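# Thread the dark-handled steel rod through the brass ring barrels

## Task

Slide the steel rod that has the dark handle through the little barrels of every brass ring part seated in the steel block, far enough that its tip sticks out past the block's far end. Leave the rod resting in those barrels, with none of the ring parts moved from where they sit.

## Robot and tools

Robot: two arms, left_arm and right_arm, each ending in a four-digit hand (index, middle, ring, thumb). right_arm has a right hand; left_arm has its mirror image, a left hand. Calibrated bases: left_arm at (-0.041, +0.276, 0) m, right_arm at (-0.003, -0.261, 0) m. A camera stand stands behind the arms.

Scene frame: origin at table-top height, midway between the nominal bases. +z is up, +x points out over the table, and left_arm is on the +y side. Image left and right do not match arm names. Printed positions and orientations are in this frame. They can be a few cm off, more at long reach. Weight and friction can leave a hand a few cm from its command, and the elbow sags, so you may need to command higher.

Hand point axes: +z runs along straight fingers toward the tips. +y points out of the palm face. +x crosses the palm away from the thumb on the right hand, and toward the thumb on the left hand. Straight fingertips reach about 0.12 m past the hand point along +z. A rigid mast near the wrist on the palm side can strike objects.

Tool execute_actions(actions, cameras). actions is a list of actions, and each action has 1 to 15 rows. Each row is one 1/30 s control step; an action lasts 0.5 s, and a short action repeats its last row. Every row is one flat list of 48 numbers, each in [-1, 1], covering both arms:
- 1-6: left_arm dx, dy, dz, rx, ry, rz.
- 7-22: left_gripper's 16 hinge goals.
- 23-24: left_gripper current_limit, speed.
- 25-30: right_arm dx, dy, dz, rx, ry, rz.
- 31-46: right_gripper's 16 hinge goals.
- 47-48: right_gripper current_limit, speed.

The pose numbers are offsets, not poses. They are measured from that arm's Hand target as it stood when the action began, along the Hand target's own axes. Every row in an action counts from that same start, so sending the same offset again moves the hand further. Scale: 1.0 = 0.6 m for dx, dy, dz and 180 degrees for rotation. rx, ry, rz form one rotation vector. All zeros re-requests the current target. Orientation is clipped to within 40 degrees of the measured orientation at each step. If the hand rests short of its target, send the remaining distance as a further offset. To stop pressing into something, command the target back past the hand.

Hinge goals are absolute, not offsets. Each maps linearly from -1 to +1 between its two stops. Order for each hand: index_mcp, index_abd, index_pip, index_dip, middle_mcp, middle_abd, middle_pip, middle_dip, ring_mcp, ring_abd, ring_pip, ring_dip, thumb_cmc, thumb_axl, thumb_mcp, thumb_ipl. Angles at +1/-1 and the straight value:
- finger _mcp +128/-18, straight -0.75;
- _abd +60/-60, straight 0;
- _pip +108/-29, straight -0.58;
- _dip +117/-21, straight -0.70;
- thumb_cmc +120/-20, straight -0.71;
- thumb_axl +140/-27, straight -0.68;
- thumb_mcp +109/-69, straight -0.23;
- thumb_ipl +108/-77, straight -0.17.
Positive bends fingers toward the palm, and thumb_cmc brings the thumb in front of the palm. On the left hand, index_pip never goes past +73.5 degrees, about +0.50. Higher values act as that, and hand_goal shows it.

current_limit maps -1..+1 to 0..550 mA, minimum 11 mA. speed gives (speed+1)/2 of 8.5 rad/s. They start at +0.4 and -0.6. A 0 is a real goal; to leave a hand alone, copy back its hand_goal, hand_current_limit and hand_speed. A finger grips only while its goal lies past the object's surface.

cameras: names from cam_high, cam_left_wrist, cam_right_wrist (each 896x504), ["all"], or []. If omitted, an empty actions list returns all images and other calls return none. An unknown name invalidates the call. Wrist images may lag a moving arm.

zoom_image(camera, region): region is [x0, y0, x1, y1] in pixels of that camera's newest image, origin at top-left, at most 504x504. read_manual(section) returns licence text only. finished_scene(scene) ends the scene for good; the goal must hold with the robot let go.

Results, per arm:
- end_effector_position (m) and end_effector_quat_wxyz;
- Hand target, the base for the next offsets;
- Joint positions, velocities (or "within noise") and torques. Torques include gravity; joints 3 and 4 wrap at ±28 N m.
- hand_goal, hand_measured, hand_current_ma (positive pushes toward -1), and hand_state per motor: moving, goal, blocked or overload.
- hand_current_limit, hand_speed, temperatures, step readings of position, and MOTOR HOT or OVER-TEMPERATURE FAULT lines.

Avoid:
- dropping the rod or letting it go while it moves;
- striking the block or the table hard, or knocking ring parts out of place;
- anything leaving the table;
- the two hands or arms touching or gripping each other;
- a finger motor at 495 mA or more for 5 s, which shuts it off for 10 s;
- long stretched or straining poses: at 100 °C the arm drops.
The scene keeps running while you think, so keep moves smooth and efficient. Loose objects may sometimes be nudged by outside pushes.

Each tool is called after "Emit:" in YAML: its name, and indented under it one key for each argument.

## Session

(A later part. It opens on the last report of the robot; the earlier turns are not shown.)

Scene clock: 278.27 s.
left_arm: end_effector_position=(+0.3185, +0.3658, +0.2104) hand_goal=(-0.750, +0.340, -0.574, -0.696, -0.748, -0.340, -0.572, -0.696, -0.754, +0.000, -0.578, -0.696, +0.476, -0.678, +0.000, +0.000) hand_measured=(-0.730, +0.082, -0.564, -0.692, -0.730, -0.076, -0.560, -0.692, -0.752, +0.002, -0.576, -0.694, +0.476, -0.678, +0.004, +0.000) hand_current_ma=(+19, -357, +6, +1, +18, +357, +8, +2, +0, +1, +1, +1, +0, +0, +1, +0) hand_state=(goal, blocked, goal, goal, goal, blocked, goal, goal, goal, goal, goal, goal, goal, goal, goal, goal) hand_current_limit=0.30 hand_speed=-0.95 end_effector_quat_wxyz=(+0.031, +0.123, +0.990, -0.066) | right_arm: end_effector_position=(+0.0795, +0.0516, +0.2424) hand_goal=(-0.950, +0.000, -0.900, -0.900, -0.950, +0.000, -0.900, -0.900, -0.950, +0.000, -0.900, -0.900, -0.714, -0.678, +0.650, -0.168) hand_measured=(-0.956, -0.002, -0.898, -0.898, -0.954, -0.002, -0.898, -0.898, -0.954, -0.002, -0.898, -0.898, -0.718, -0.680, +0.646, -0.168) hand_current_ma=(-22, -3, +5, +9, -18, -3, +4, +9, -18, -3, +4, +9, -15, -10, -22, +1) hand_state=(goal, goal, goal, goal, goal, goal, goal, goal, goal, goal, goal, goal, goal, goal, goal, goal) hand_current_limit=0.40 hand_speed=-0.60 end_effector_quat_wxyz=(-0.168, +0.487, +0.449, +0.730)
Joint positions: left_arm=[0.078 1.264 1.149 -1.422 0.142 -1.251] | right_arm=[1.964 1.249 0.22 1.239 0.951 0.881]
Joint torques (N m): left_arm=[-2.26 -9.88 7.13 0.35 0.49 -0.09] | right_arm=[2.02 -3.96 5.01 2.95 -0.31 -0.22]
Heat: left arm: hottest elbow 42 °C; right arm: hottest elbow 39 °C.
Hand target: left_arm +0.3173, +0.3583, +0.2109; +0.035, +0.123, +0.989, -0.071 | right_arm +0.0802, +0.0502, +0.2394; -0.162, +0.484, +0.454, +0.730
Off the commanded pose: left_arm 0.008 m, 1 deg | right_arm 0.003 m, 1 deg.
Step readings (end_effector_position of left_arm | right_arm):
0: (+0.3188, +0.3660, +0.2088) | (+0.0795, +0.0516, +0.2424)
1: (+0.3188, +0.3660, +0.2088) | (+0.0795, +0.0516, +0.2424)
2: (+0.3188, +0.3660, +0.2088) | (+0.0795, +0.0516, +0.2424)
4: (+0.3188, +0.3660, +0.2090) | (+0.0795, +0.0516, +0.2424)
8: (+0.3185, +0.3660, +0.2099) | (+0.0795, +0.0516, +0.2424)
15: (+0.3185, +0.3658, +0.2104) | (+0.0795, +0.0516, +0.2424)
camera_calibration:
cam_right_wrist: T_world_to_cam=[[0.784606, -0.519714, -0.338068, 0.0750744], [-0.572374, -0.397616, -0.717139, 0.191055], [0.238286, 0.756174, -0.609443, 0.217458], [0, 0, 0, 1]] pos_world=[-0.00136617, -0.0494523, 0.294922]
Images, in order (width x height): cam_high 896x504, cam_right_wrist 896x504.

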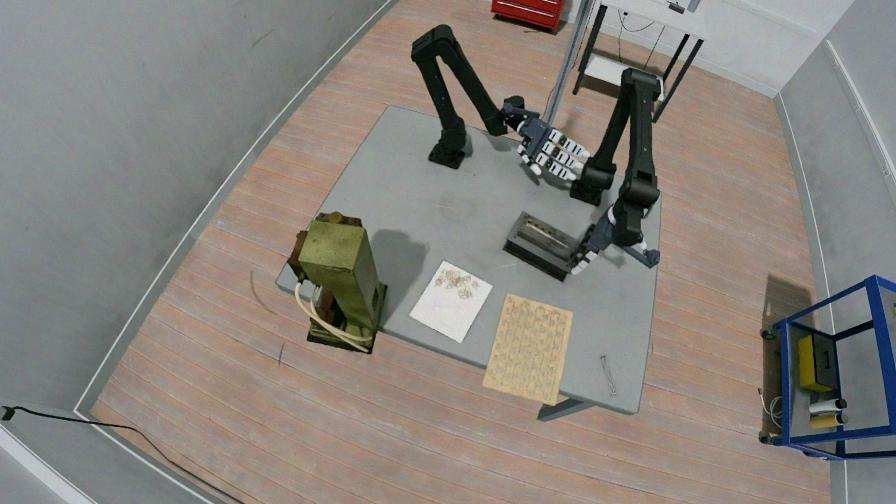

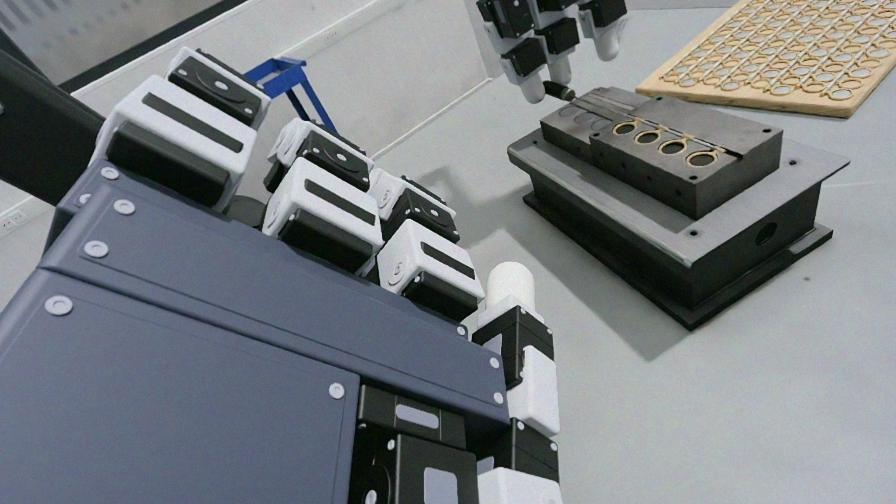

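Emit:
execute_actions:
  actions:
    - [[0.0002,-0.0004,-0.0023,-0.0004,-0.001,0.0001,-0.75,0.34,-0.574,-0.696,-0.747,-0.34,-0.572,-0.696,-0.754,0.0,-0.577,-0.696,0.477,-0.678,0,0,0.3,-0.95,0,0,0,0,0,0,-0.95,0,-0.9,-0.9,-0.95,0,-0.9,-0.9,-0.95,0,-0.9,-0.9,-0.714,-0.678,0.65,-0.168,0.4,-0.6]]
  cameras: ["cam_right_wrist"]

Emit:
zoom_image:
  camera: "cam_right_wrist"
  region: [550, 75, 620, 120]

Emit:
zoom_image:
  camera: "cam_right_wrist"
  region: [680, 125, 750, 170]

Scene clock: 281.93 s.
left_arm: end_effector_position=(+0.3182, +0.3658, +0.2115) hand_goal=(-0.750, +0.340, -0.574, -0.696, -0.748, -0.340, -0.572, -0.696, -0.754, +0.000, -0.578, -0.696, +0.476, -0.678, +0.000, +0.000) hand_measured=(-0.730, +0.082, -0.564, -0.692, -0.730, -0.076, -0.560, -0.692, -0.752, +0.002, -0.576, -0.694, +0.476, -0.678, +0.004, +0.000) hand_current_ma=(+19, -358, +6, +1, +18, +357, +8, +2, +0, +1, +1, +1, +0, +0, +1, +0) hand_state=(goal, blocked, goal, goal, goal, blocked, goal, goal, goal, goal, goal, goal, goal, goal, goal, goal) hand_current_limit=0.30 hand_speed=-0.95 end_effector_quat_wxyz=(+0.032, +0.122, +0.990, -0.066) | right_arm: end_effector_position=(+0.0795, +0.0516, +0.2424) hand_goal=(-0.950, +0.000, -0.900, -0.900, -0.950, +0.000, -0.900, -0.900, -0.950, +0.000, -0.900, -0.900, -0.714, -0.678, +0.650, -0.168) hand_measured=(-0.956, -0.002, -0.898, -0.898, -0.954, -0.002, -0.898, -0.898, -0.954, -0.002, -0.898, -0.898, -0.718, -0.680, +0.646, -0.168) hand_current_ma=(-22, -3, +5, +9, -18, -3, +4, +9, -18, -3, +4, +9, -15, -10, -22, +1) hand_state=(goal, goal, goal, goal, goal, goal, goal, goal, goal, goal, goal, goal, goal, goal, goal, goal) hand_current_limit=0.40 hand_speed=-0.60 end_effector_quat_wxyz=(-0.168, +0.487, +0.449, +0.730)
Joint positions: left_arm=[0.078 1.261 1.149 -1.422 0.142 -1.251] | right_arm=[1.964 1.249 0.22 1.239 0.951 0.881]
Joint torques (N m): left_arm=[-2.02 -9.58 7.28 0.64 0.41 -0.07] | right_arm=[2.9 -4.48 4.98 2.78 -0.37 -0.22]
Heat: left arm: hottest elbow 42 °C; right arm: hottest elbow 39 °C.
Hand target: left_arm +0.3170, +0.3584, +0.2122; +0.036, +0.123, +0.989, -0.070 | right_arm +0.0802, +0.0502, +0.2394; -0.162, +0.484, +0.454, +0.730
Off the commanded pose: left_arm 0.008 m, 1 deg | right_arm 0.003 m, 1 deg.
Step readings (end_effector_position of left_arm | right_arm):
0: (+0.3185, +0.3658, +0.2104) | (+0.0795, +0.0516, +0.2424)
1: (+0.3185, +0.3658, +0.2104) | (+0.0795, +0.0516, +0.2424)
2: (+0.3185, +0.3658, +0.2104) | (+0.0795, +0.0516, +0.2424)
4: (+0.3184, +0.3658, +0.2105) | (+0.0795, +0.0516, +0.2424)
8: (+0.3182, +0.3658, +0.2112) | (+0.0795, +0.0516, +0.2424)
15: (+0.3182, +0.3658, +0.2115) | (+0.0795, +0.0516, +0.2424)
camera_calibration:
cam_right_wrist: T_world_to_cam=[[0.784606, -0.519714, -0.338068, 0.0750744], [-0.572374, -0.397616, -0.717139, 0.191055], [0.238286, 0.756174, -0.609443, 0.217458], [0, 0, 0, 1]] pos_world=[-0.00136617, -0.0494523, 0.294922]
Images, in order (width x height): cam_right_wrist 896x504.

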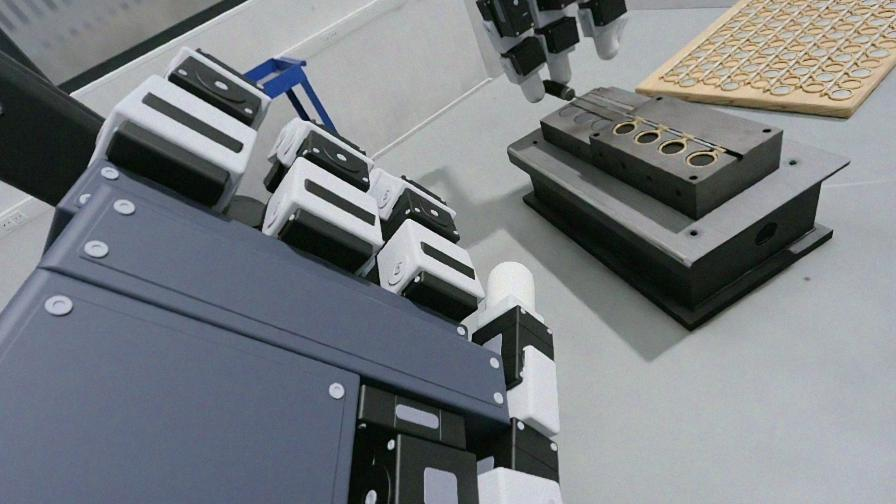

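Scaled by 7.200 from the camera's 896x504 image, which has a finer 1280x720 frame.

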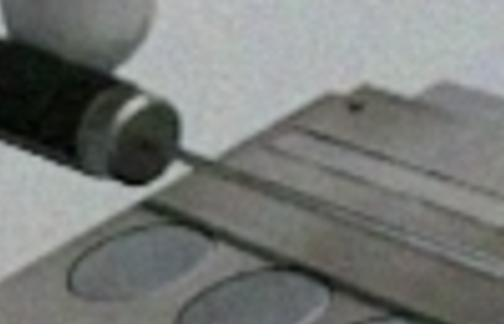

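Scaled by 7.200 from the camera's 896x504 image, which has a finer 1280x720 frame.

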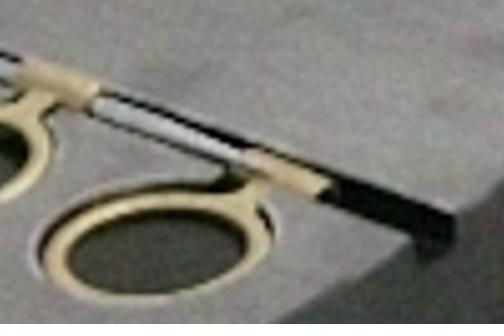

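Emit:
execute_actions:
  actions:
    - [[-0.0001,-0.0042,0.0006,0,0,0,-0.75,0.34,-0.574,-0.696,-0.747,-0.34,-0.572,-0.696,-0.754,0.0,-0.577,-0.696,0.477,-0.678,0,0,0.3,-0.95,0,0,0,0,0,0,-0.95,0,-0.9,-0.9,-0.95,0,-0.9,-0.9,-0.95,0,-0.9,-0.9,-0.714,-0.678,0.65,-0.168,0.4,-0.6],[-0.0003,-0.0083,0.0012,0,0,0,-0.75,0.34,-0.574,-0.696,-0.747,-0.34,-0.572,-0.696,-0.754,0.0,-0.577,-0.696,0.477,-0.678,0,0,0.3,-0.95,0,0,0,0,0,0,-0.95,0,-0.9,-0.9,-0.95,0,-0.9,-0.9,-0.95,0,-0.9,-0.9,-0.714,-0.678,0.65,-0.168,0.4,-0.6]]
  cameras: ["cam_right_wrist", "cam_left_wrist"]

Emit:
zoom_image:
  camera: "cam_right_wrist"
  region: [550, 75, 620, 120]

Emit:
zoom_image:
  camera: "cam_right_wrist"
  region: [680, 125, 750, 170]

Emit:
zoom_image:
  camera: "cam_left_wrist"
  region: [400, 0, 660, 180]

Scene clock: 283.37 s.
left_arm: end_effector_position=(+0.3170, +0.3582, +0.2116) hand_goal=(-0.750, +0.340, -0.574, -0.696, -0.748, -0.340, -0.572, -0.696, -0.754, +0.000, -0.578, -0.696, +0.476, -0.678, +0.000, +0.000) hand_measured=(-0.730, +0.082, -0.562, -0.690, -0.728, -0.078, -0.558, -0.690, -0.752, +0.002, -0.576, -0.694, +0.476, -0.678, +0.004, +0.000) hand_current_ma=(+21, -358, +8, +2, +20, +357, +11, +3, +0, +1, +1, +1, +0, +0, +1, +0) hand_state=(blocked, blocked, goal, goal, goal, blocked, goal, goal, goal, goal, goal, goal, goal, goal, goal, goal) hand_current_limit=0.30 hand_speed=-0.95 end_effector_quat_wxyz=(+0.032, +0.124, +0.989, -0.068) | right_arm: end_effector_position=(+0.0795, +0.0516, +0.2424) hand_goal=(-0.950, +0.000, -0.900, -0.900, -0.950, +0.000, -0.900, -0.900, -0.950, +0.000, -0.900, -0.900, -0.714, -0.678, +0.650, -0.168) hand_measured=(-0.956, -0.002, -0.898, -0.898, -0.954, -0.002, -0.898, -0.898, -0.954, -0.002, -0.898, -0.898, -0.718, -0.680, +0.646, -0.168) hand_current_ma=(-22, -3, +5, +9, -18, -3, +4, +9, -18, -3, +4, +9, -15, -10, -22, +1) hand_state=(goal, goal, goal, goal, goal, goal, goal, goal, goal, goal, goal, goal, goal, goal, goal, goal) hand_current_limit=0.40 hand_speed=-0.60 end_effector_quat_wxyz=(-0.168, +0.487, +0.449, +0.730)
Joint positions: left_arm=[0.058 1.256 1.146 -1.422 0.145 -1.267] | right_arm=[1.964 1.249 0.22 1.239 0.951 0.881]
Joint torques (N m): left_arm=[-1.26 -9.47 7.21 0.39 0.31 -0.05] | right_arm=[2.02 -4.48 5.12 2.99 -0.32 -0.18]
Heat: left arm: hottest elbow 42 °C; right arm: hottest elbow 39 °C.
Hand target: left_arm +0.3160, +0.3533, +0.2121; +0.036, +0.123, +0.989, -0.070 | right_arm +0.0802, +0.0502, +0.2394; -0.162, +0.484, +0.454, +0.730
Off the commanded pose: left_arm 0.005 m, 1 deg | right_arm 0.003 m, 1 deg.
Step readings (end_effector_position of left_arm | right_arm):
0: (+0.3182, +0.3658, +0.2115) | (+0.0795, +0.0516, +0.2424)
1: (+0.3181, +0.3658, +0.2115) | (+0.0795, +0.0516, +0.2424)
2: (+0.3181, +0.3657, +0.2115) | (+0.0795, +0.0516, +0.2424)
4: (+0.3181, +0.3651, +0.2117) | (+0.0795, +0.0516, +0.2424)
8: (+0.3179, +0.3626, +0.2121) | (+0.0795, +0.0516, +0.2424)
15: (+0.3172, +0.3582, +0.2116) | (+0.0795, +0.0516, +0.2424)
camera_calibration:
cam_left_wrist: T_world_to_cam=[[0.611126, -0.786841, 0.0860635, 0.0440116], [-0.550165, -0.344081, 0.760872, 0.0850417], [-0.569073, -0.512338, -0.643169, 0.625054], [0, 0, 0, 1]] pos_world=[0.375591, 0.38413, 0.333522]
cam_right_wrist: T_world_to_cam=[[0.784606, -0.519714, -0.338068, 0.0750744], [-0.572374, -0.397616, -0.717139, 0.191055], [0.238286, 0.756174, -0.609443, 0.217458], [0, 0, 0, 1]] pos_world=[-0.00136617, -0.0494523, 0.294922]
Images, in order (width x height): cam_left_wrist 896x504, cam_right_wrist 896x504.

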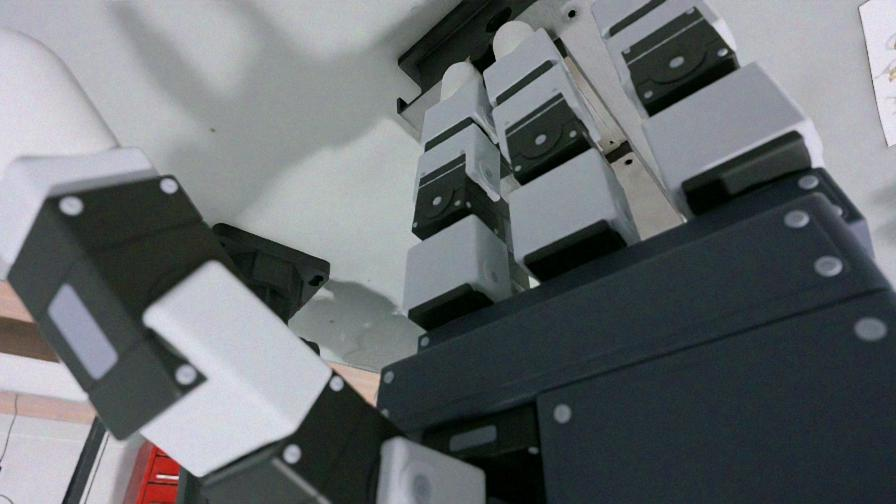

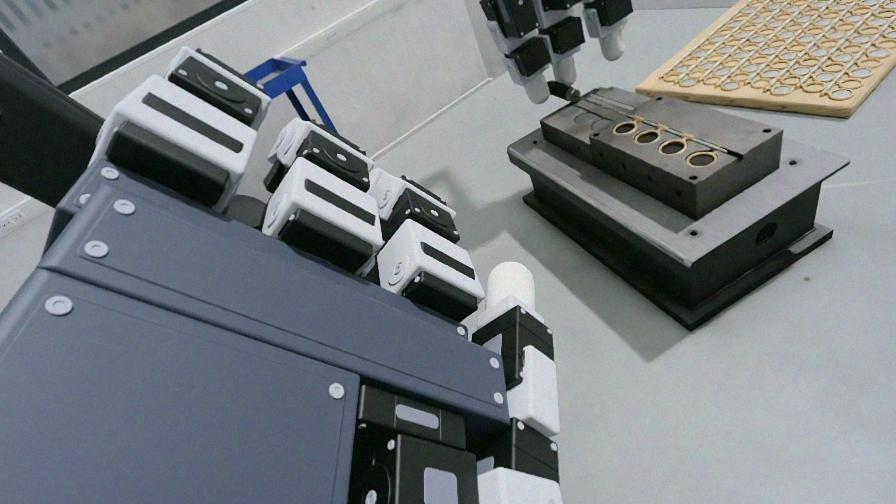

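Scaled by 7.200 from the camera's 896x504 image, which has a finer 1280x720 frame.

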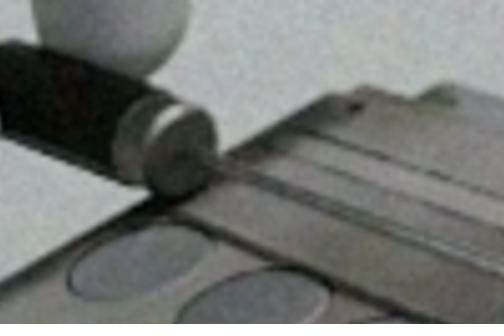

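Scaled by 7.200 from the camera's 896x504 image, which has a finer 1280x720 frame.

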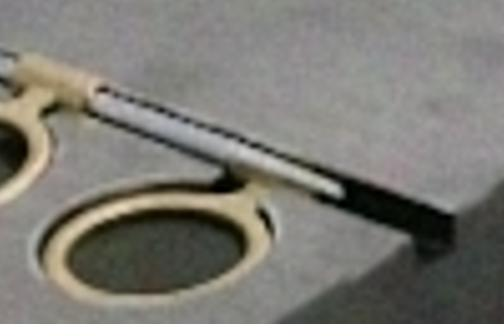

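Scaled by 1.938 from the camera's 896x504 image, which has a finer 1280x720 frame.

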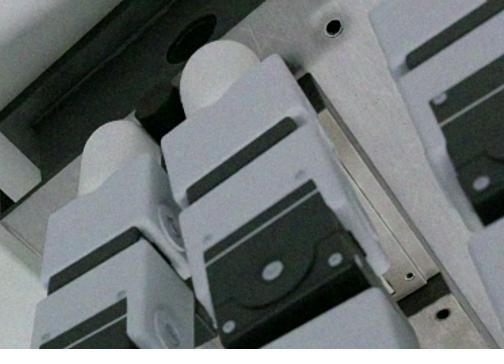

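Emit:
zoom_image:
  camera: "cam_right_wrist"
  region: [620, 105, 690, 155]

Emit:
zoom_image:
  camera: "cam_right_wrist"
  region: [700, 130, 745, 162]

Scaled by 7.200 from the camera's 896x504 image, which has a finer 1280x720 frame.

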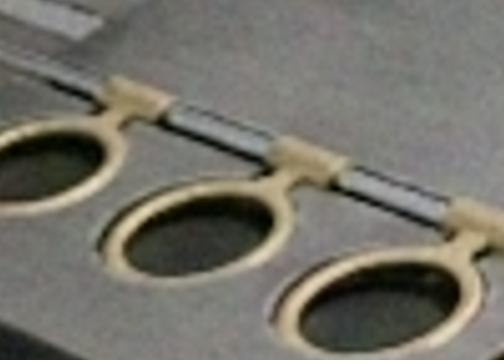

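Scaled by 11.200 from the camera's 896x504 image, which has a finer 1280x720 frame.

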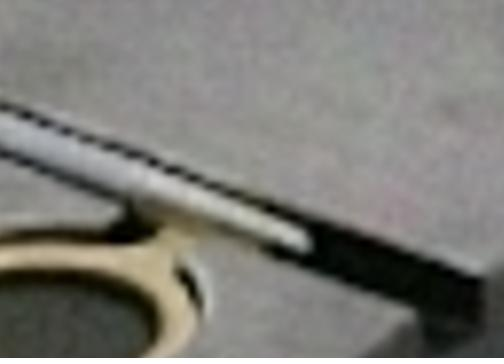

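Emit:
execute_actions:
  actions:
    - [[0.0019,0.0105,-0.0016,-0.0005,-0.0013,0.0002,-0.75,0.34,-0.574,-0.696,-0.747,-0.34,-0.572,-0.696,-0.754,0.0,-0.577,-0.696,0.477,-0.678,0,0,0.3,-0.95,0,0,0,0,0,0,-0.95,0,-0.9,-0.9,-0.95,0,-0.9,-0.9,-0.95,0,-0.9,-0.9,-0.714,-0.678,0.65,-0.168,0.4,-0.6],[0.0038,0.021,-0.0031,-0.0009,-0.0025,0.0004,-0.75,0.34,-0.574,-0.696,-0.747,-0.34,-0.572,-0.696,-0.754,0.0,-0.577,-0.696,0.477,-0.678,0,0,0.3,-0.95,0,0,0,0,0,0,-0.95,0,-0.9,-0.9,-0.95,0,-0.9,-0.9,-0.95,0,-0.9,-0.9,-0.714,-0.678,0.65,-0.168,0.4,-0.6],[0.0056,0.0315,-0.0047,-0.0014,-0.0038,0.0006,-0.75,0.34,-0.574,-0.696,-0.747,-0.34,-0.572,-0.696,-0.754,0.0,-0.577,-0.696,0.477,-0.678,0,0,0.3,-0.95,0,0,0,0,0,0,-0.95,0,-0.9,-0.9,-0.95,0,-0.9,-0.9,-0.95,0,-0.9,-0.9,-0.714,-0.678,0.65,-0.168,0.4,-0.6],[0.0075,0.042,-0.0062,-0.0018,-0.005,0.0008,-0.75,0.34,-0.574,-0.696,-0.747,-0.34,-0.572,-0.696,-0.754,0.0,-0.577,-0.696,0.477,-0.678,0,0,0.3,-0.95,0,0,0,0,0,0,-0.95,0,-0.9,-0.9,-0.95,0,-0.9,-0.9,-0.95,0,-0.9,-0.9,-0.714,-0.678,0.65,-0.168,0.4,-0.6]]
  cameras: ["cam_right_wrist", "cam_high"]

Emit:
zoom_image:
  camera: "cam_right_wrist"
  region: [620, 95, 760, 175]

Emit:
zoom_image:
  camera: "cam_right_wrist"
  region: [530, 55, 630, 125]

Emit:
zoom_image:
  camera: "cam_high"
  region: [518, 216, 590, 256]

Scene clock: 292.97 s.
left_arm: end_effector_position=(+0.3172, +0.3778, +0.2114) hand_goal=(-0.750, +0.340, -0.574, -0.696, -0.748, -0.340, -0.572, -0.696, -0.754, +0.000, -0.578, -0.696, +0.476, -0.678, +0.000, +0.000) hand_measured=(-0.744, +0.082, -0.570, -0.694, -0.742, -0.078, -0.568, -0.692, -0.752, +0.002, -0.576, -0.694, +0.476, -0.678, +0.004, +0.000) hand_current_ma=(+3, -358, +1, +1, +3, +357, +2, +1, +0, +1, +1, +1, +0, +0, +1, +0) hand_state=(goal, blocked, goal, goal, goal, blocked, goal, goal, goal, goal, goal, goal, goal, goal, goal, goal) hand_current_limit=0.30 hand_speed=-0.95 end_effector_quat_wxyz=(+0.038, +0.120, +0.990, -0.069) | right_arm: end_effector_position=(+0.0795, +0.0516, +0.2424) hand_goal=(-0.950, +0.000, -0.900, -0.900, -0.950, +0.000, -0.900, -0.900, -0.950, +0.000, -0.900, -0.900, -0.714, -0.678, +0.650, -0.168) hand_measured=(-0.956, -0.002, -0.898, -0.898, -0.954, -0.002, -0.898, -0.898, -0.954, -0.002, -0.898, -0.898, -0.718, -0.680, +0.646, -0.168) hand_current_ma=(-22, -3, +5, +9, -18, -3, +4, +9, -18, -3, +4, +9, -15, -10, -22, +1) hand_state=(goal, goal, goal, goal, goal, goal, goal, goal, goal, goal, goal, goal, goal, goal, goal, goal) hand_current_limit=0.40 hand_speed=-0.60 end_effector_quat_wxyz=(-0.168, +0.487, +0.449, +0.730)
Joint positions: left_arm=[0.116 1.256 1.146 -1.418 0.152 -1.218] | right_arm=[1.964 1.249 0.22 1.239 0.951 0.881]
Joint torques (N m): left_arm=[-0.21 -9.82 7.17 0.57 0.15 0.16] | right_arm=[2.08 -3.96 5.12 2.84 -0.32 -0.18]
Heat: left arm: hottest elbow 42 °C; right arm: hottest elbow 39 °C.
Hand target: left_arm +0.3177, +0.3792, +0.2121; +0.044, +0.124, +0.989, -0.069 | right_arm +0.0802, +0.0502, +0.2394; -0.162, +0.484, +0.454, +0.730
Off the commanded pose: left_arm 0.002 m, 1 deg | right_arm 0.003 m, 1 deg.
Step readings (end_effector_position of left_arm | right_arm):
0: (+0.3170, +0.3582, +0.2116) | (+0.0795, +0.0516, +0.2424)
1: (+0.3170, +0.3582, +0.2116) | (+0.0795, +0.0516, +0.2424)
2: (+0.3170, +0.3582, +0.2116) | (+0.0795, +0.0516, +0.2424)
4: (+0.3169, +0.3592, +0.2116) | (+0.0795, +0.0516, +0.2424)
8: (+0.3167, +0.3682, +0.2113) | (+0.0795, +0.0516, +0.2424)
15: (+0.3165, +0.3780, +0.2114) | (+0.0795, +0.0516, +0.2424)
camera_calibration:
cam_right_wrist: T_world_to_cam=[[0.784606, -0.519714, -0.338068, 0.0750744], [-0.572374, -0.397616, -0.717139, 0.191055], [0.238286, 0.756174, -0.609443, 0.217458], [0, 0, 0, 1]] pos_world=[-0.00136617, -0.0494523, 0.294922]
Images, in order (width x height): cam_high 896x504, cam_right_wrist 896x504.

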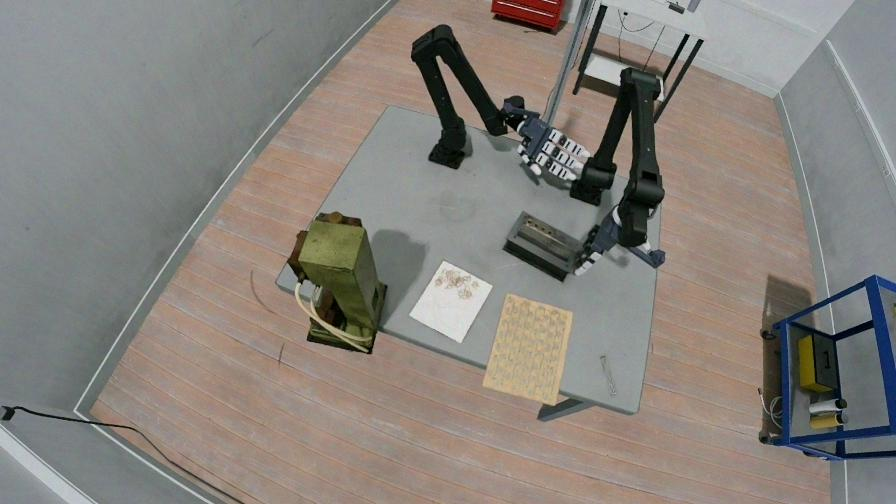

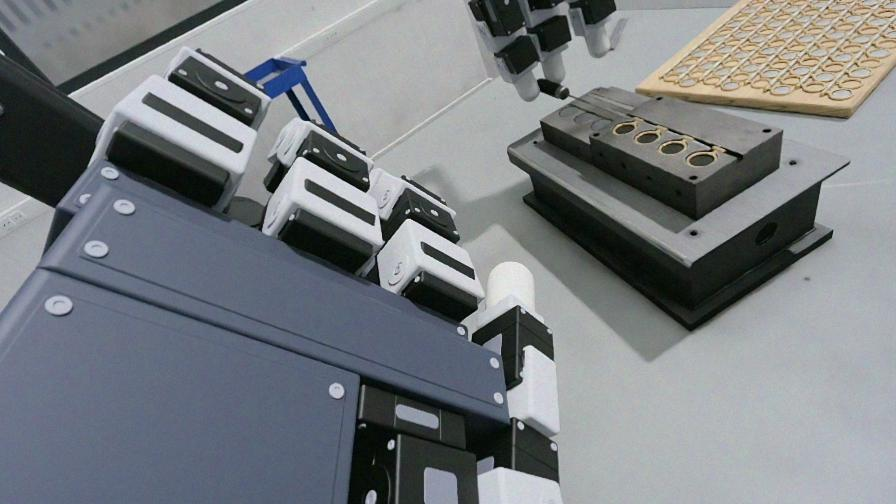

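Scaled by 3.600 from the camera's 896x504 image, which has a finer 1280x720 frame.

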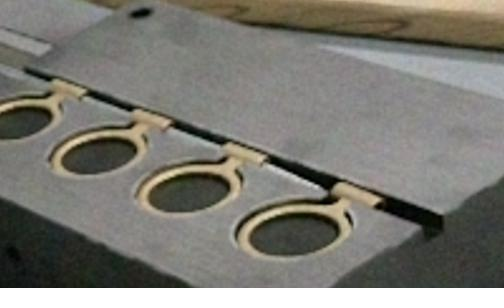

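Scaled by 5.040 from the camera's 896x504 image, which has a finer 1280x720 frame.

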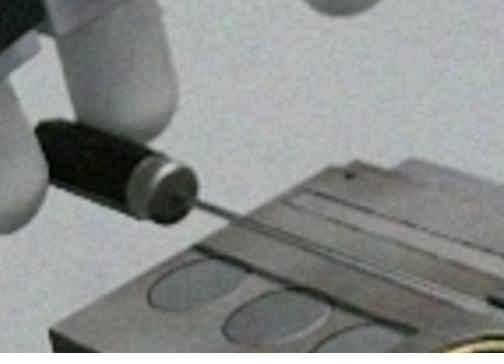

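Scaled by 7.000 from the camera's 896x504 image, which has a finer 1280x720 frame.

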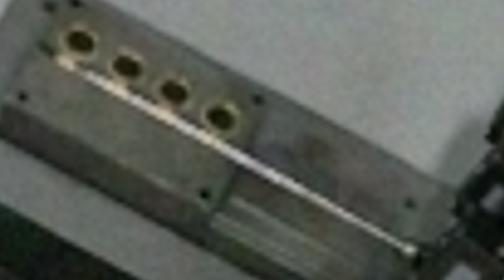

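Emit:
zoom_image:
  camera: "cam_right_wrist"
  region: [690, 130, 735, 162]

Emit:
zoom_image:
  camera: "cam_high"
  region: [518, 218, 546, 236]

Emit:
zoom_image:
  camera: "cam_right_wrist"
  region: [625, 108, 695, 153]

Scaled by 11.200 from the camera's 896x504 image, which has a finer 1280x720 frame.

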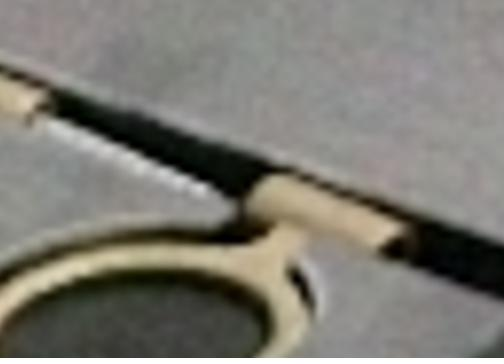

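Scaled by 18.000 from the camera's 896x504 image, which has a finer 1280x720 frame.

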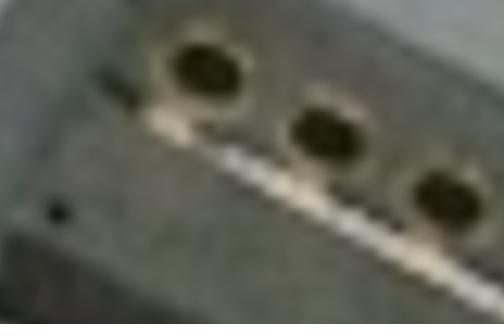

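Scaled by 7.200 from the camera's 896x504 image, which has a finer 1280x720 frame.

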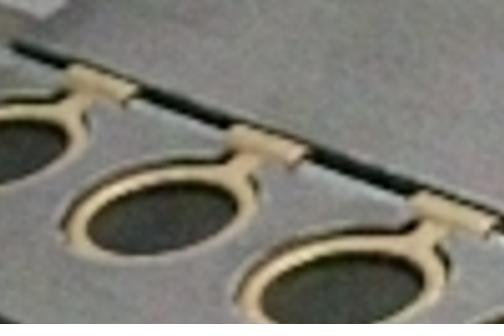

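Emit:
execute_actions:
  actions:
    - [[-0.0009,-0.0067,0.0009,0,0,-0.0005,-0.75,0.34,-0.574,-0.696,-0.747,-0.34,-0.572,-0.696,-0.754,0.0,-0.577,-0.696,0.477,-0.678,0,0,0.3,-0.95,0,0,0,0,0,0,-0.95,0,-0.9,-0.9,-0.95,0,-0.9,-0.9,-0.95,0,-0.9,-0.9,-0.714,-0.678,0.65,-0.168,0.4,-0.6],[-0.0019,-0.0135,0.0019,0,0,-0.001,-0.75,0.34,-0.574,-0.696,-0.747,-0.34,-0.572,-0.696,-0.754,0.0,-0.577,-0.696,0.477,-0.678,0,0,0.3,-0.95,0,0,0,0,0,0,-0.95,0,-0.9,-0.9,-0.95,0,-0.9,-0.9,-0.95,0,-0.9,-0.9,-0.714,-0.678,0.65,-0.168,0.4,-0.6],[-0.0028,-0.0202,0.0028,0,0,-0.0015,-0.75,0.34,-0.574,-0.696,-0.747,-0.34,-0.572,-0.696,-0.754,0.0,-0.577,-0.696,0.477,-0.678,0,0,0.3,-0.95,0,0,0,0,0,0,-0.95,0,-0.9,-0.9,-0.95,0,-0.9,-0.9,-0.95,0,-0.9,-0.9,-0.714,-0.678,0.65,-0.168,0.4,-0.6]]
  cameras: ["cam_right_wrist", "cam_high"]

Emit:
zoom_image:
  camera: "cam_right_wrist"
  region: [690, 130, 735, 162]

Emit:
zoom_image:
  camera: "cam_right_wrist"
  region: [530, 55, 630, 125]

Emit:
zoom_image:
  camera: "cam_high"
  region: [518, 218, 546, 236]

Scene clock: 296.37 s.
left_arm: end_effector_position=(+0.3170, +0.3698, +0.2113) hand_goal=(-0.750, +0.340, -0.574, -0.696, -0.748, -0.340, -0.572, -0.696, -0.754, +0.000, -0.578, -0.696, +0.476, -0.678, +0.000, +0.000) hand_measured=(-0.744, +0.082, -0.570, -0.694, -0.740, -0.078, -0.568, -0.692, -0.752, +0.002, -0.576, -0.694, +0.476, -0.678, +0.004, +0.000) hand_current_ma=(+4, -358, +1, +1, +4, +357, +2, +1, +0, +1, +1, +1, +0, +0, +1, +0) hand_state=(goal, blocked, goal, goal, goal, blocked, goal, goal, goal, goal, goal, goal, goal, goal, goal, goal) hand_current_limit=0.30 hand_speed=-0.95 end_effector_quat_wxyz=(+0.039, +0.124, +0.989, -0.069) | right_arm: end_effector_position=(+0.0795, +0.0516, +0.2424) hand_goal=(-0.950, +0.000, -0.900, -0.900, -0.950, +0.000, -0.900, -0.900, -0.950, +0.000, -0.900, -0.900, -0.714, -0.678, +0.650, -0.168) hand_measured=(-0.956, -0.002, -0.898, -0.898, -0.954, -0.002, -0.898, -0.898, -0.954, -0.002, -0.898, -0.898, -0.718, -0.680, +0.646, -0.168) hand_current_ma=(-22, -3, +5, +9, -18, -3, +4, +9, -18, -3, +4, +9, -15, -10, -22, +1) hand_state=(goal, goal, goal, goal, goal, goal, goal, goal, goal, goal, goal, goal, goal, goal, goal, goal) hand_current_limit=0.40 hand_speed=-0.60 end_effector_quat_wxyz=(-0.168, +0.487, +0.449, +0.730)
Joint positions: left_arm=[0.094 1.25 1.141 -1.414 0.151 -1.234] | right_arm=[1.964 1.249 0.22 1.239 0.951 0.881]
Joint torques (N m): left_arm=[-1.79 -9.47 7.31 0.64 0.11 -0.1] | right_arm=[1.55 -3.31 5.05 2.97 -0.32 -0.27]
Heat: left arm: hottest elbow 42 °C; right arm: hottest elbow 39 °C.
Hand target: left_arm +0.3164, +0.3669, +0.2122; +0.044, +0.122, +0.989, -0.069 | right_arm +0.0802, +0.0502, +0.2394; -0.162, +0.484, +0.454, +0.730
Off the commanded pose: left_arm 0.003 m, 1 deg | right_arm 0.003 m, 1 deg.
Step readings (end_effector_position of left_arm | right_arm):
0: (+0.3172, +0.3778, +0.2114) | (+0.0795, +0.0516, +0.2424)
1: (+0.3172, +0.3778, +0.2114) | (+0.0795, +0.0516, +0.2424)
2: (+0.3172, +0.3778, +0.2114) | (+0.0795, +0.0516, +0.2424)
4: (+0.3174, +0.3776, +0.2115) | (+0.0795, +0.0516, +0.2424)
8: (+0.3171, +0.3734, +0.2111) | (+0.0795, +0.0516, +0.2424)
15: (+0.3172, +0.3699, +0.2113) | (+0.0795, +0.0516, +0.2424)
camera_calibration:
cam_right_wrist: T_world_to_cam=[[0.784606, -0.519714, -0.338068, 0.0750744], [-0.572374, -0.397616, -0.717139, 0.191055], [0.238286, 0.756174, -0.609443, 0.217458], [0, 0, 0, 1]] pos_world=[-0.00136617, -0.0494523, 0.294922]
Images, in order (width x height): cam_high 896x504, cam_right_wrist 896x504.

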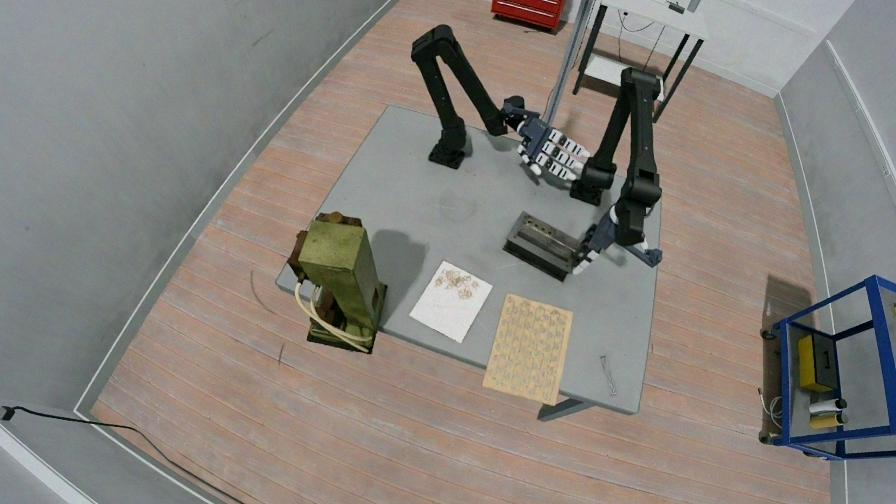

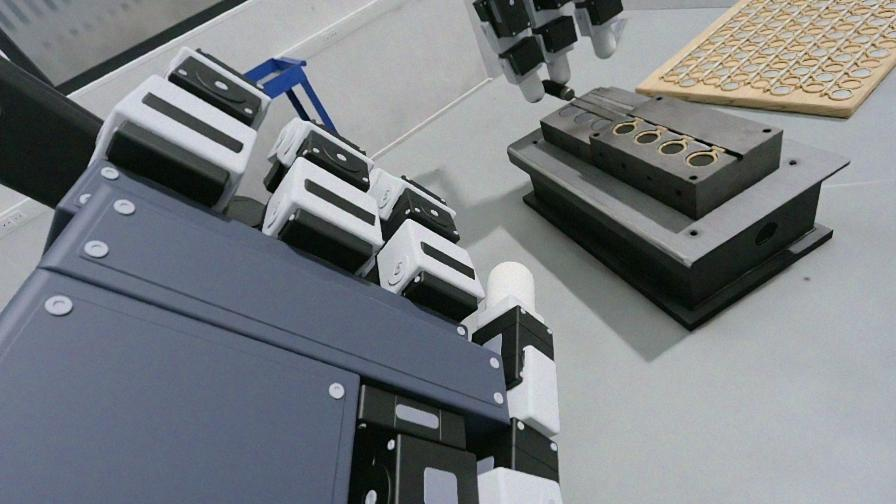

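Scaled by 11.200 from the camera's 896x504 image, which has a finer 1280x720 frame.

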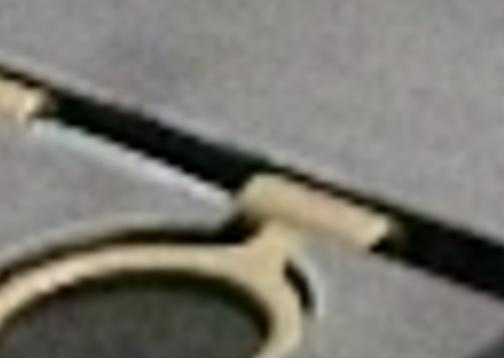

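Scaled by 5.040 from the camera's 896x504 image, which has a finer 1280x720 frame.

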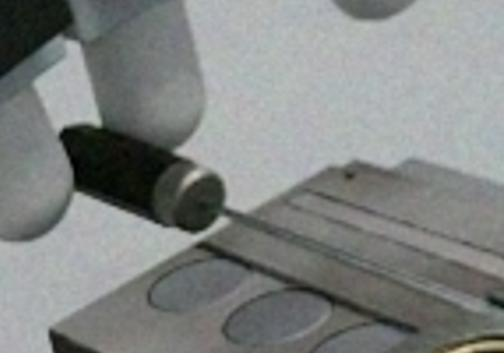

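Scaled by 18.000 from the camera's 896x504 image, which has a finer 1280x720 frame.

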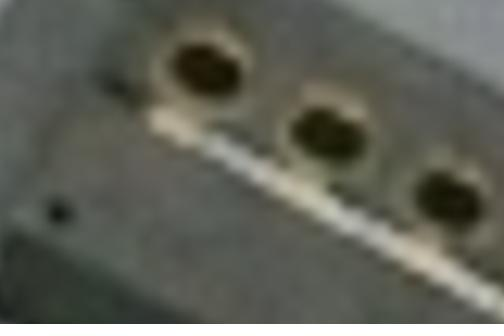

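Emit:
execute_actions:
  actions:
    - [[-0.0002,-0.0044,0.0006,0,0,0,-0.75,0.34,-0.574,-0.696,-0.747,-0.34,-0.572,-0.696,-0.754,0.0,-0.577,-0.696,0.477,-0.678,0,0,0.3,-0.95,0,0,0,0,0,0,-0.95,0,-0.9,-0.9,-0.95,0,-0.9,-0.9,-0.95,0,-0.9,-0.9,-0.714,-0.678,0.65,-0.168,0.4,-0.6],[-0.0004,-0.0088,0.0012,0,0,0,-0.75,0.34,-0.574,-0.696,-0.747,-0.34,-0.572,-0.696,-0.754,0.0,-0.577,-0.696,0.477,-0.678,0,0,0.3,-0.95,0,0,0,0,0,0,-0.95,0,-0.9,-0.9,-0.95,0,-0.9,-0.9,-0.95,0,-0.9,-0.9,-0.714,-0.678,0.65,-0.168,0.4,-0.6],[-0.0005,-0.0132,0.0018,0,0,0,-0.75,0.34,-0.574,-0.696,-0.747,-0.34,-0.572,-0.696,-0.754,0.0,-0.577,-0.696,0.477,-0.678,0,0,0.3,-0.95,0,0,0,0,0,0,-0.95,0,-0.9,-0.9,-0.95,0,-0.9,-0.9,-0.95,0,-0.9,-0.9,-0.714,-0.678,0.65,-0.168,0.4,-0.6]]
  cameras: ["cam_right_wrist", "cam_high"]

Emit:
zoom_image:
  camera: "cam_right_wrist"
  region: [690, 130, 735, 162]

Emit:
zoom_image:
  camera: "cam_right_wrist"
  region: [530, 55, 630, 125]

Emit:
zoom_image:
  camera: "cam_right_wrist"
  region: [620, 95, 760, 175]

Scene clock: 298.07 s.
left_arm: end_effector_position=(+0.3157, +0.3662, +0.2121) hand_goal=(-0.750, +0.340, -0.574, -0.696, -0.748, -0.340, -0.572, -0.696, -0.754, +0.000, -0.578, -0.696, +0.476, -0.678, +0.000, +0.000) hand_measured=(-0.732, +0.082, -0.566, -0.692, -0.732, -0.078, -0.562, -0.692, -0.752, +0.002, -0.576, -0.694, +0.476, -0.678, +0.004, +0.000) hand_current_ma=(+16, -357, +5, +1, +15, +357, +7, +2, +0, +1, +1, +1, +0, +0, +1, +0) hand_state=(goal, blocked, goal, goal, goal, blocked, goal, goal, goal, goal, goal, goal, goal, goal, goal, goal) hand_current_limit=0.30 hand_speed=-0.95 end_effector_quat_wxyz=(+0.040, +0.121, +0.990, -0.065) | right_arm: end_effector_position=(+0.0795, +0.0516, +0.2424) hand_goal=(-0.950, +0.000, -0.900, -0.900, -0.950, +0.000, -0.900, -0.900, -0.950, +0.000, -0.900, -0.900, -0.714, -0.678, +0.650, -0.168) hand_measured=(-0.956, -0.002, -0.898, -0.898, -0.954, -0.002, -0.898, -0.898, -0.954, -0.002, -0.898, -0.898, -0.718, -0.680, +0.646, -0.168) hand_current_ma=(-22, -3, +5, +9, -18, -3, +4, +9, -18, -3, +4, +9, -15, -10, -22, +1) hand_state=(goal, goal, goal, goal, goal, goal, goal, goal, goal, goal, goal, goal, goal, goal, goal, goal) hand_current_limit=0.40 hand_speed=-0.60 end_effector_quat_wxyz=(-0.168, +0.487, +0.449, +0.730)
Joint positions: left_arm=[0.08 1.244 1.136 -1.409 0.143 -1.254] | right_arm=[1.964 1.249 0.22 1.239 0.951 0.881]
Joint torques (N m): left_arm=[-2.32 -9.23 7.24 0.51 0.4 -0.14] | right_arm=[2.37 -3.84 5.09 3.03 -0.31 -0.19]
Heat: left arm: hottest elbow 42 °C; right arm: hottest elbow 39 °C.
Hand target: left_arm +0.3148, +0.3591, +0.2121; +0.044, +0.122, +0.989, -0.069 | right_arm +0.0802, +0.0502, +0.2394; -0.162, +0.484, +0.454, +0.730
Off the commanded pose: left_arm 0.007 m, 1 deg | right_arm 0.003 m, 1 deg.
Step readings (end_effector_position of left_arm | right_arm):
0: (+0.3169, +0.3698, +0.2113) | (+0.0795, +0.0516, +0.2424)
1: (+0.3169, +0.3698, +0.2113) | (+0.0795, +0.0516, +0.2424)
2: (+0.3169, +0.3698, +0.2113) | (+0.0795, +0.0516, +0.2424)
4: (+0.3168, +0.3694, +0.2115) | (+0.0795, +0.0516, +0.2424)
8: (+0.3163, +0.3672, +0.2121) | (+0.0795, +0.0516, +0.2424)
15: (+0.3158, +0.3663, +0.2121) | (+0.0795, +0.0516, +0.2424)
camera_calibration:
cam_right_wrist: T_world_to_cam=[[0.784606, -0.519714, -0.338068, 0.0750744], [-0.572374, -0.397616, -0.717139, 0.191055], [0.238286, 0.756174, -0.609443, 0.217458], [0, 0, 0, 1]] pos_world=[-0.00136617, -0.0494523, 0.294922]
Images, in order (width x height): cam_high 896x504, cam_right_wrist 896x504.

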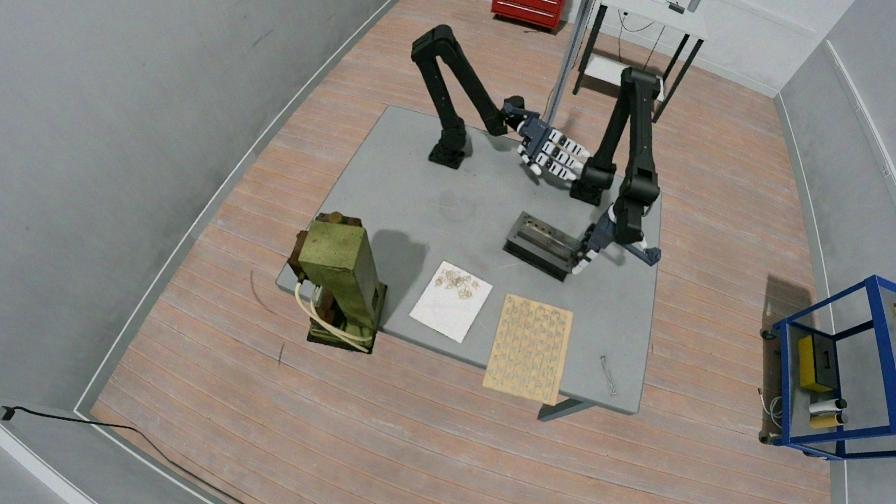

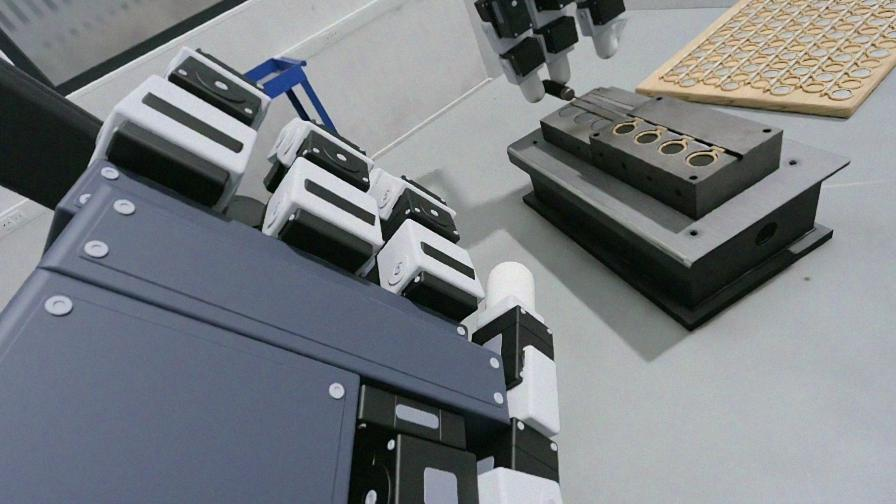

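Scaled by 11.200 from the camera's 896x504 image, which has a finer 1280x720 frame.

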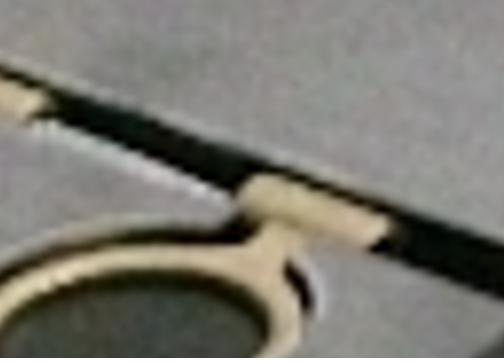

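Scaled by 5.040 from the camera's 896x504 image, which has a finer 1280x720 frame.

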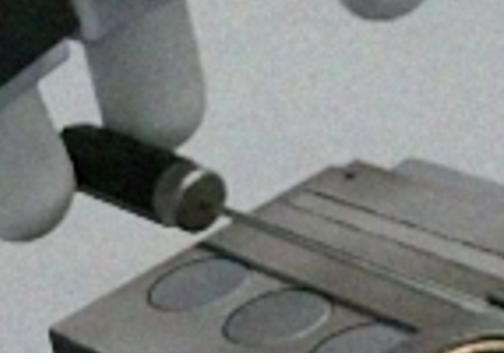

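Scaled by 3.600 from the camera's 896x504 image, which has a finer 1280x720 frame.

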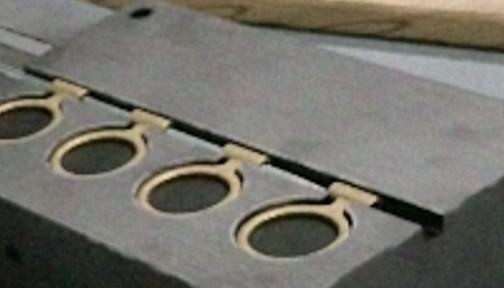

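Emit:
execute_actions:
  actions: []
  cameras: ["all"]

Emit:
zoom_image:
  camera: "cam_right_wrist"
  region: [690, 130, 735, 162]

Emit:
zoom_image:
  camera: "cam_right_wrist"
  region: [560, 80, 760, 192]

Emit:
zoom_image:
  camera: "cam_left_wrist"
  region: [300, 130, 700, 354]

Emit:
zoom_image:
  camera: "cam_high"
  region: [518, 218, 574, 254]

Scene clock: 299.97 s.
left_arm: end_effector_position=(+0.3156, +0.3662, +0.2121) hand_goal=(-0.750, +0.340, -0.574, -0.696, -0.748, -0.340, -0.572, -0.696, -0.754, +0.000, -0.578, -0.696, +0.476, -0.678, +0.000, +0.000) hand_measured=(-0.732, +0.082, -0.566, -0.692, -0.732, -0.078, -0.562, -0.692, -0.752, +0.002, -0.576, -0.694, +0.476, -0.678, +0.004, +0.000) hand_current_ma=(+16, -358, +5, +1, +15, +357, +7, +2, +0, +1, +1, +1, +0, +0, +1, +0) hand_state=(goal, blocked, goal, goal, goal, blocked, goal, goal, goal, goal, goal, goal, goal, goal, goal, goal) hand_current_limit=0.30 hand_speed=-0.95 end_effector_quat_wxyz=(+0.040, +0.121, +0.990, -0.065) | right_arm: end_effector_position=(+0.0795, +0.0516, +0.2424) hand_goal=(-0.950, +0.000, -0.900, -0.900, -0.950, +0.000, -0.900, -0.900, -0.950, +0.000, -0.900, -0.900, -0.714, -0.678, +0.650, -0.168) hand_measured=(-0.956, -0.002, -0.898, -0.898, -0.954, -0.002, -0.898, -0.898, -0.954, -0.002, -0.898, -0.898, -0.718, -0.680, +0.646, -0.168) hand_current_ma=(-22, -3, +5, +9, -18, -3, +4, +9, -18, -3, +4, +9, -15, -10, -22, +1) hand_state=(goal, goal, goal, goal, goal, goal, goal, goal, goal, goal, goal, goal, goal, goal, goal, goal) hand_current_limit=0.40 hand_speed=-0.60 end_effector_quat_wxyz=(-0.168, +0.487, +0.449, +0.730)
Joint positions: left_arm=[0.08 1.244 1.136 -1.409 0.143 -1.254] | right_arm=[1.964 1.249 0.22 1.239 0.951 0.881]
Joint velocities: within noise
Joint torques (N m): left_arm=[-1.85 -9.76 7.23 0.5 0.4 -0.08] | right_arm=[2.55 -4.19 5.14 3.04 -0.35 -0.22]
Motor temperatures (°C): left_arm=[27 31 42 24 28 25] | right_arm=[29 24 39 26 24 27]
Heat: left arm: hottest elbow 42 °C; right arm: hottest elbow 39 °C.
Hand target: left_arm +0.3148, +0.3591, +0.2121; +0.044, +0.121, +0.989, -0.069 | right_arm +0.0802, +0.0502, +0.2394; -0.162, +0.484, +0.454, +0.730
Off the commanded pose: left_arm 0.007 m, 1 deg | right_arm 0.003 m, 1 deg.
camera_calibration:
cam_left_wrist: T_world_to_cam=[[0.616467, -0.781885, 0.092868, 0.0462677], [-0.559351, -0.351868, 0.750544, 0.0946043], [-0.554161, -0.514631, -0.654263, 0.627159], [0, 0, 0, 1]] pos_world=[0.371942, 0.39222, 0.335025]
cam_right_wrist: T_world_to_cam=[[0.784606, -0.519714, -0.338068, 0.0750744], [-0.572374, -0.397616, -0.717139, 0.191055], [0.238286, 0.756174, -0.609443, 0.217458], [0, 0, 0, 1]] pos_world=[-0.00136617, -0.0494523, 0.294922]

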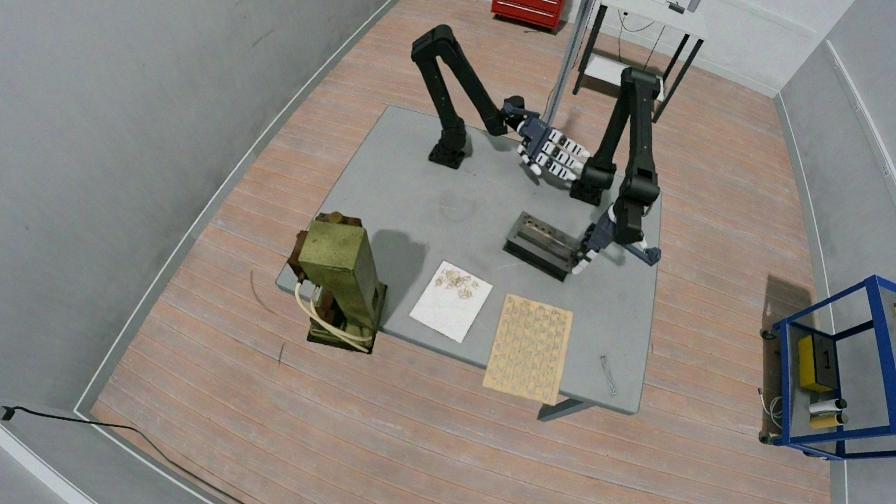

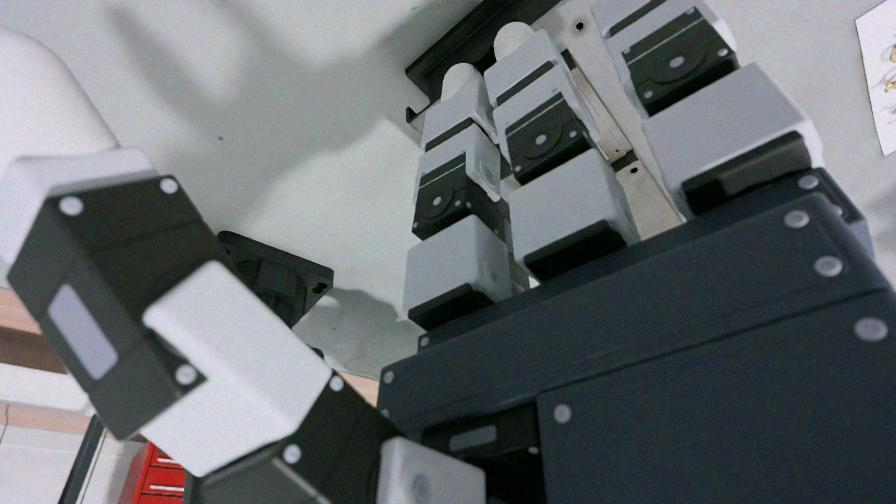

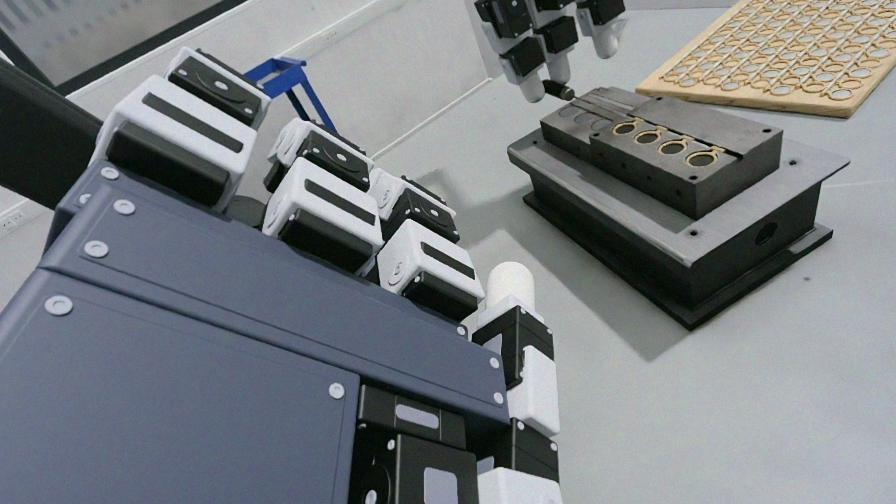

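Scaled by 11.200 from the camera's 896x504 image, which has a finer 1280x720 frame.

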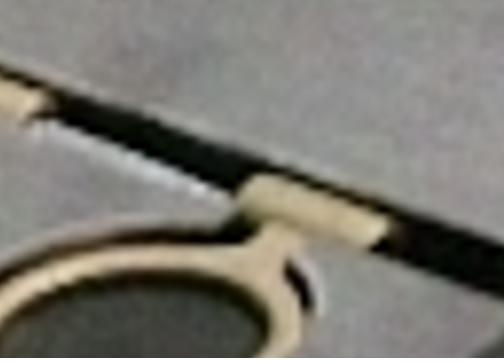

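Scaled by 2.520 from the camera's 896x504 image, which has a finer 1280x720 frame.

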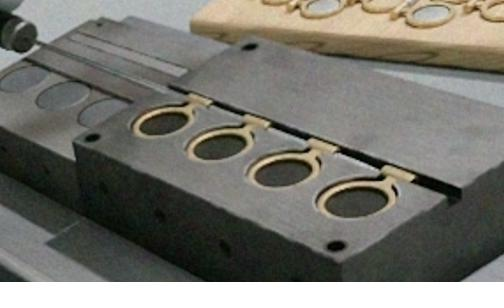

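Scaled by 1.260 from the camera's 896x504 image, which has a finer 1280x720 frame.

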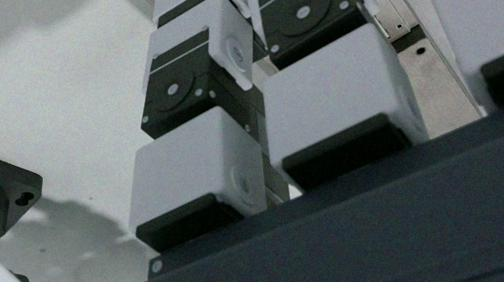

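Scaled by 9.000 from the camera's 896x504 image, which has a finer 1280x720 frame.

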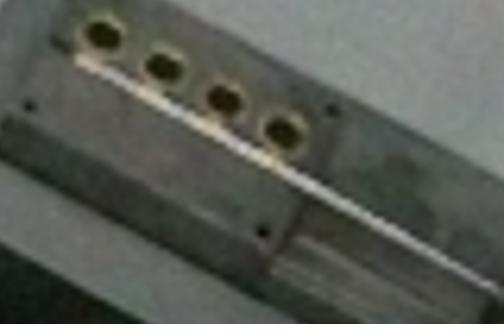

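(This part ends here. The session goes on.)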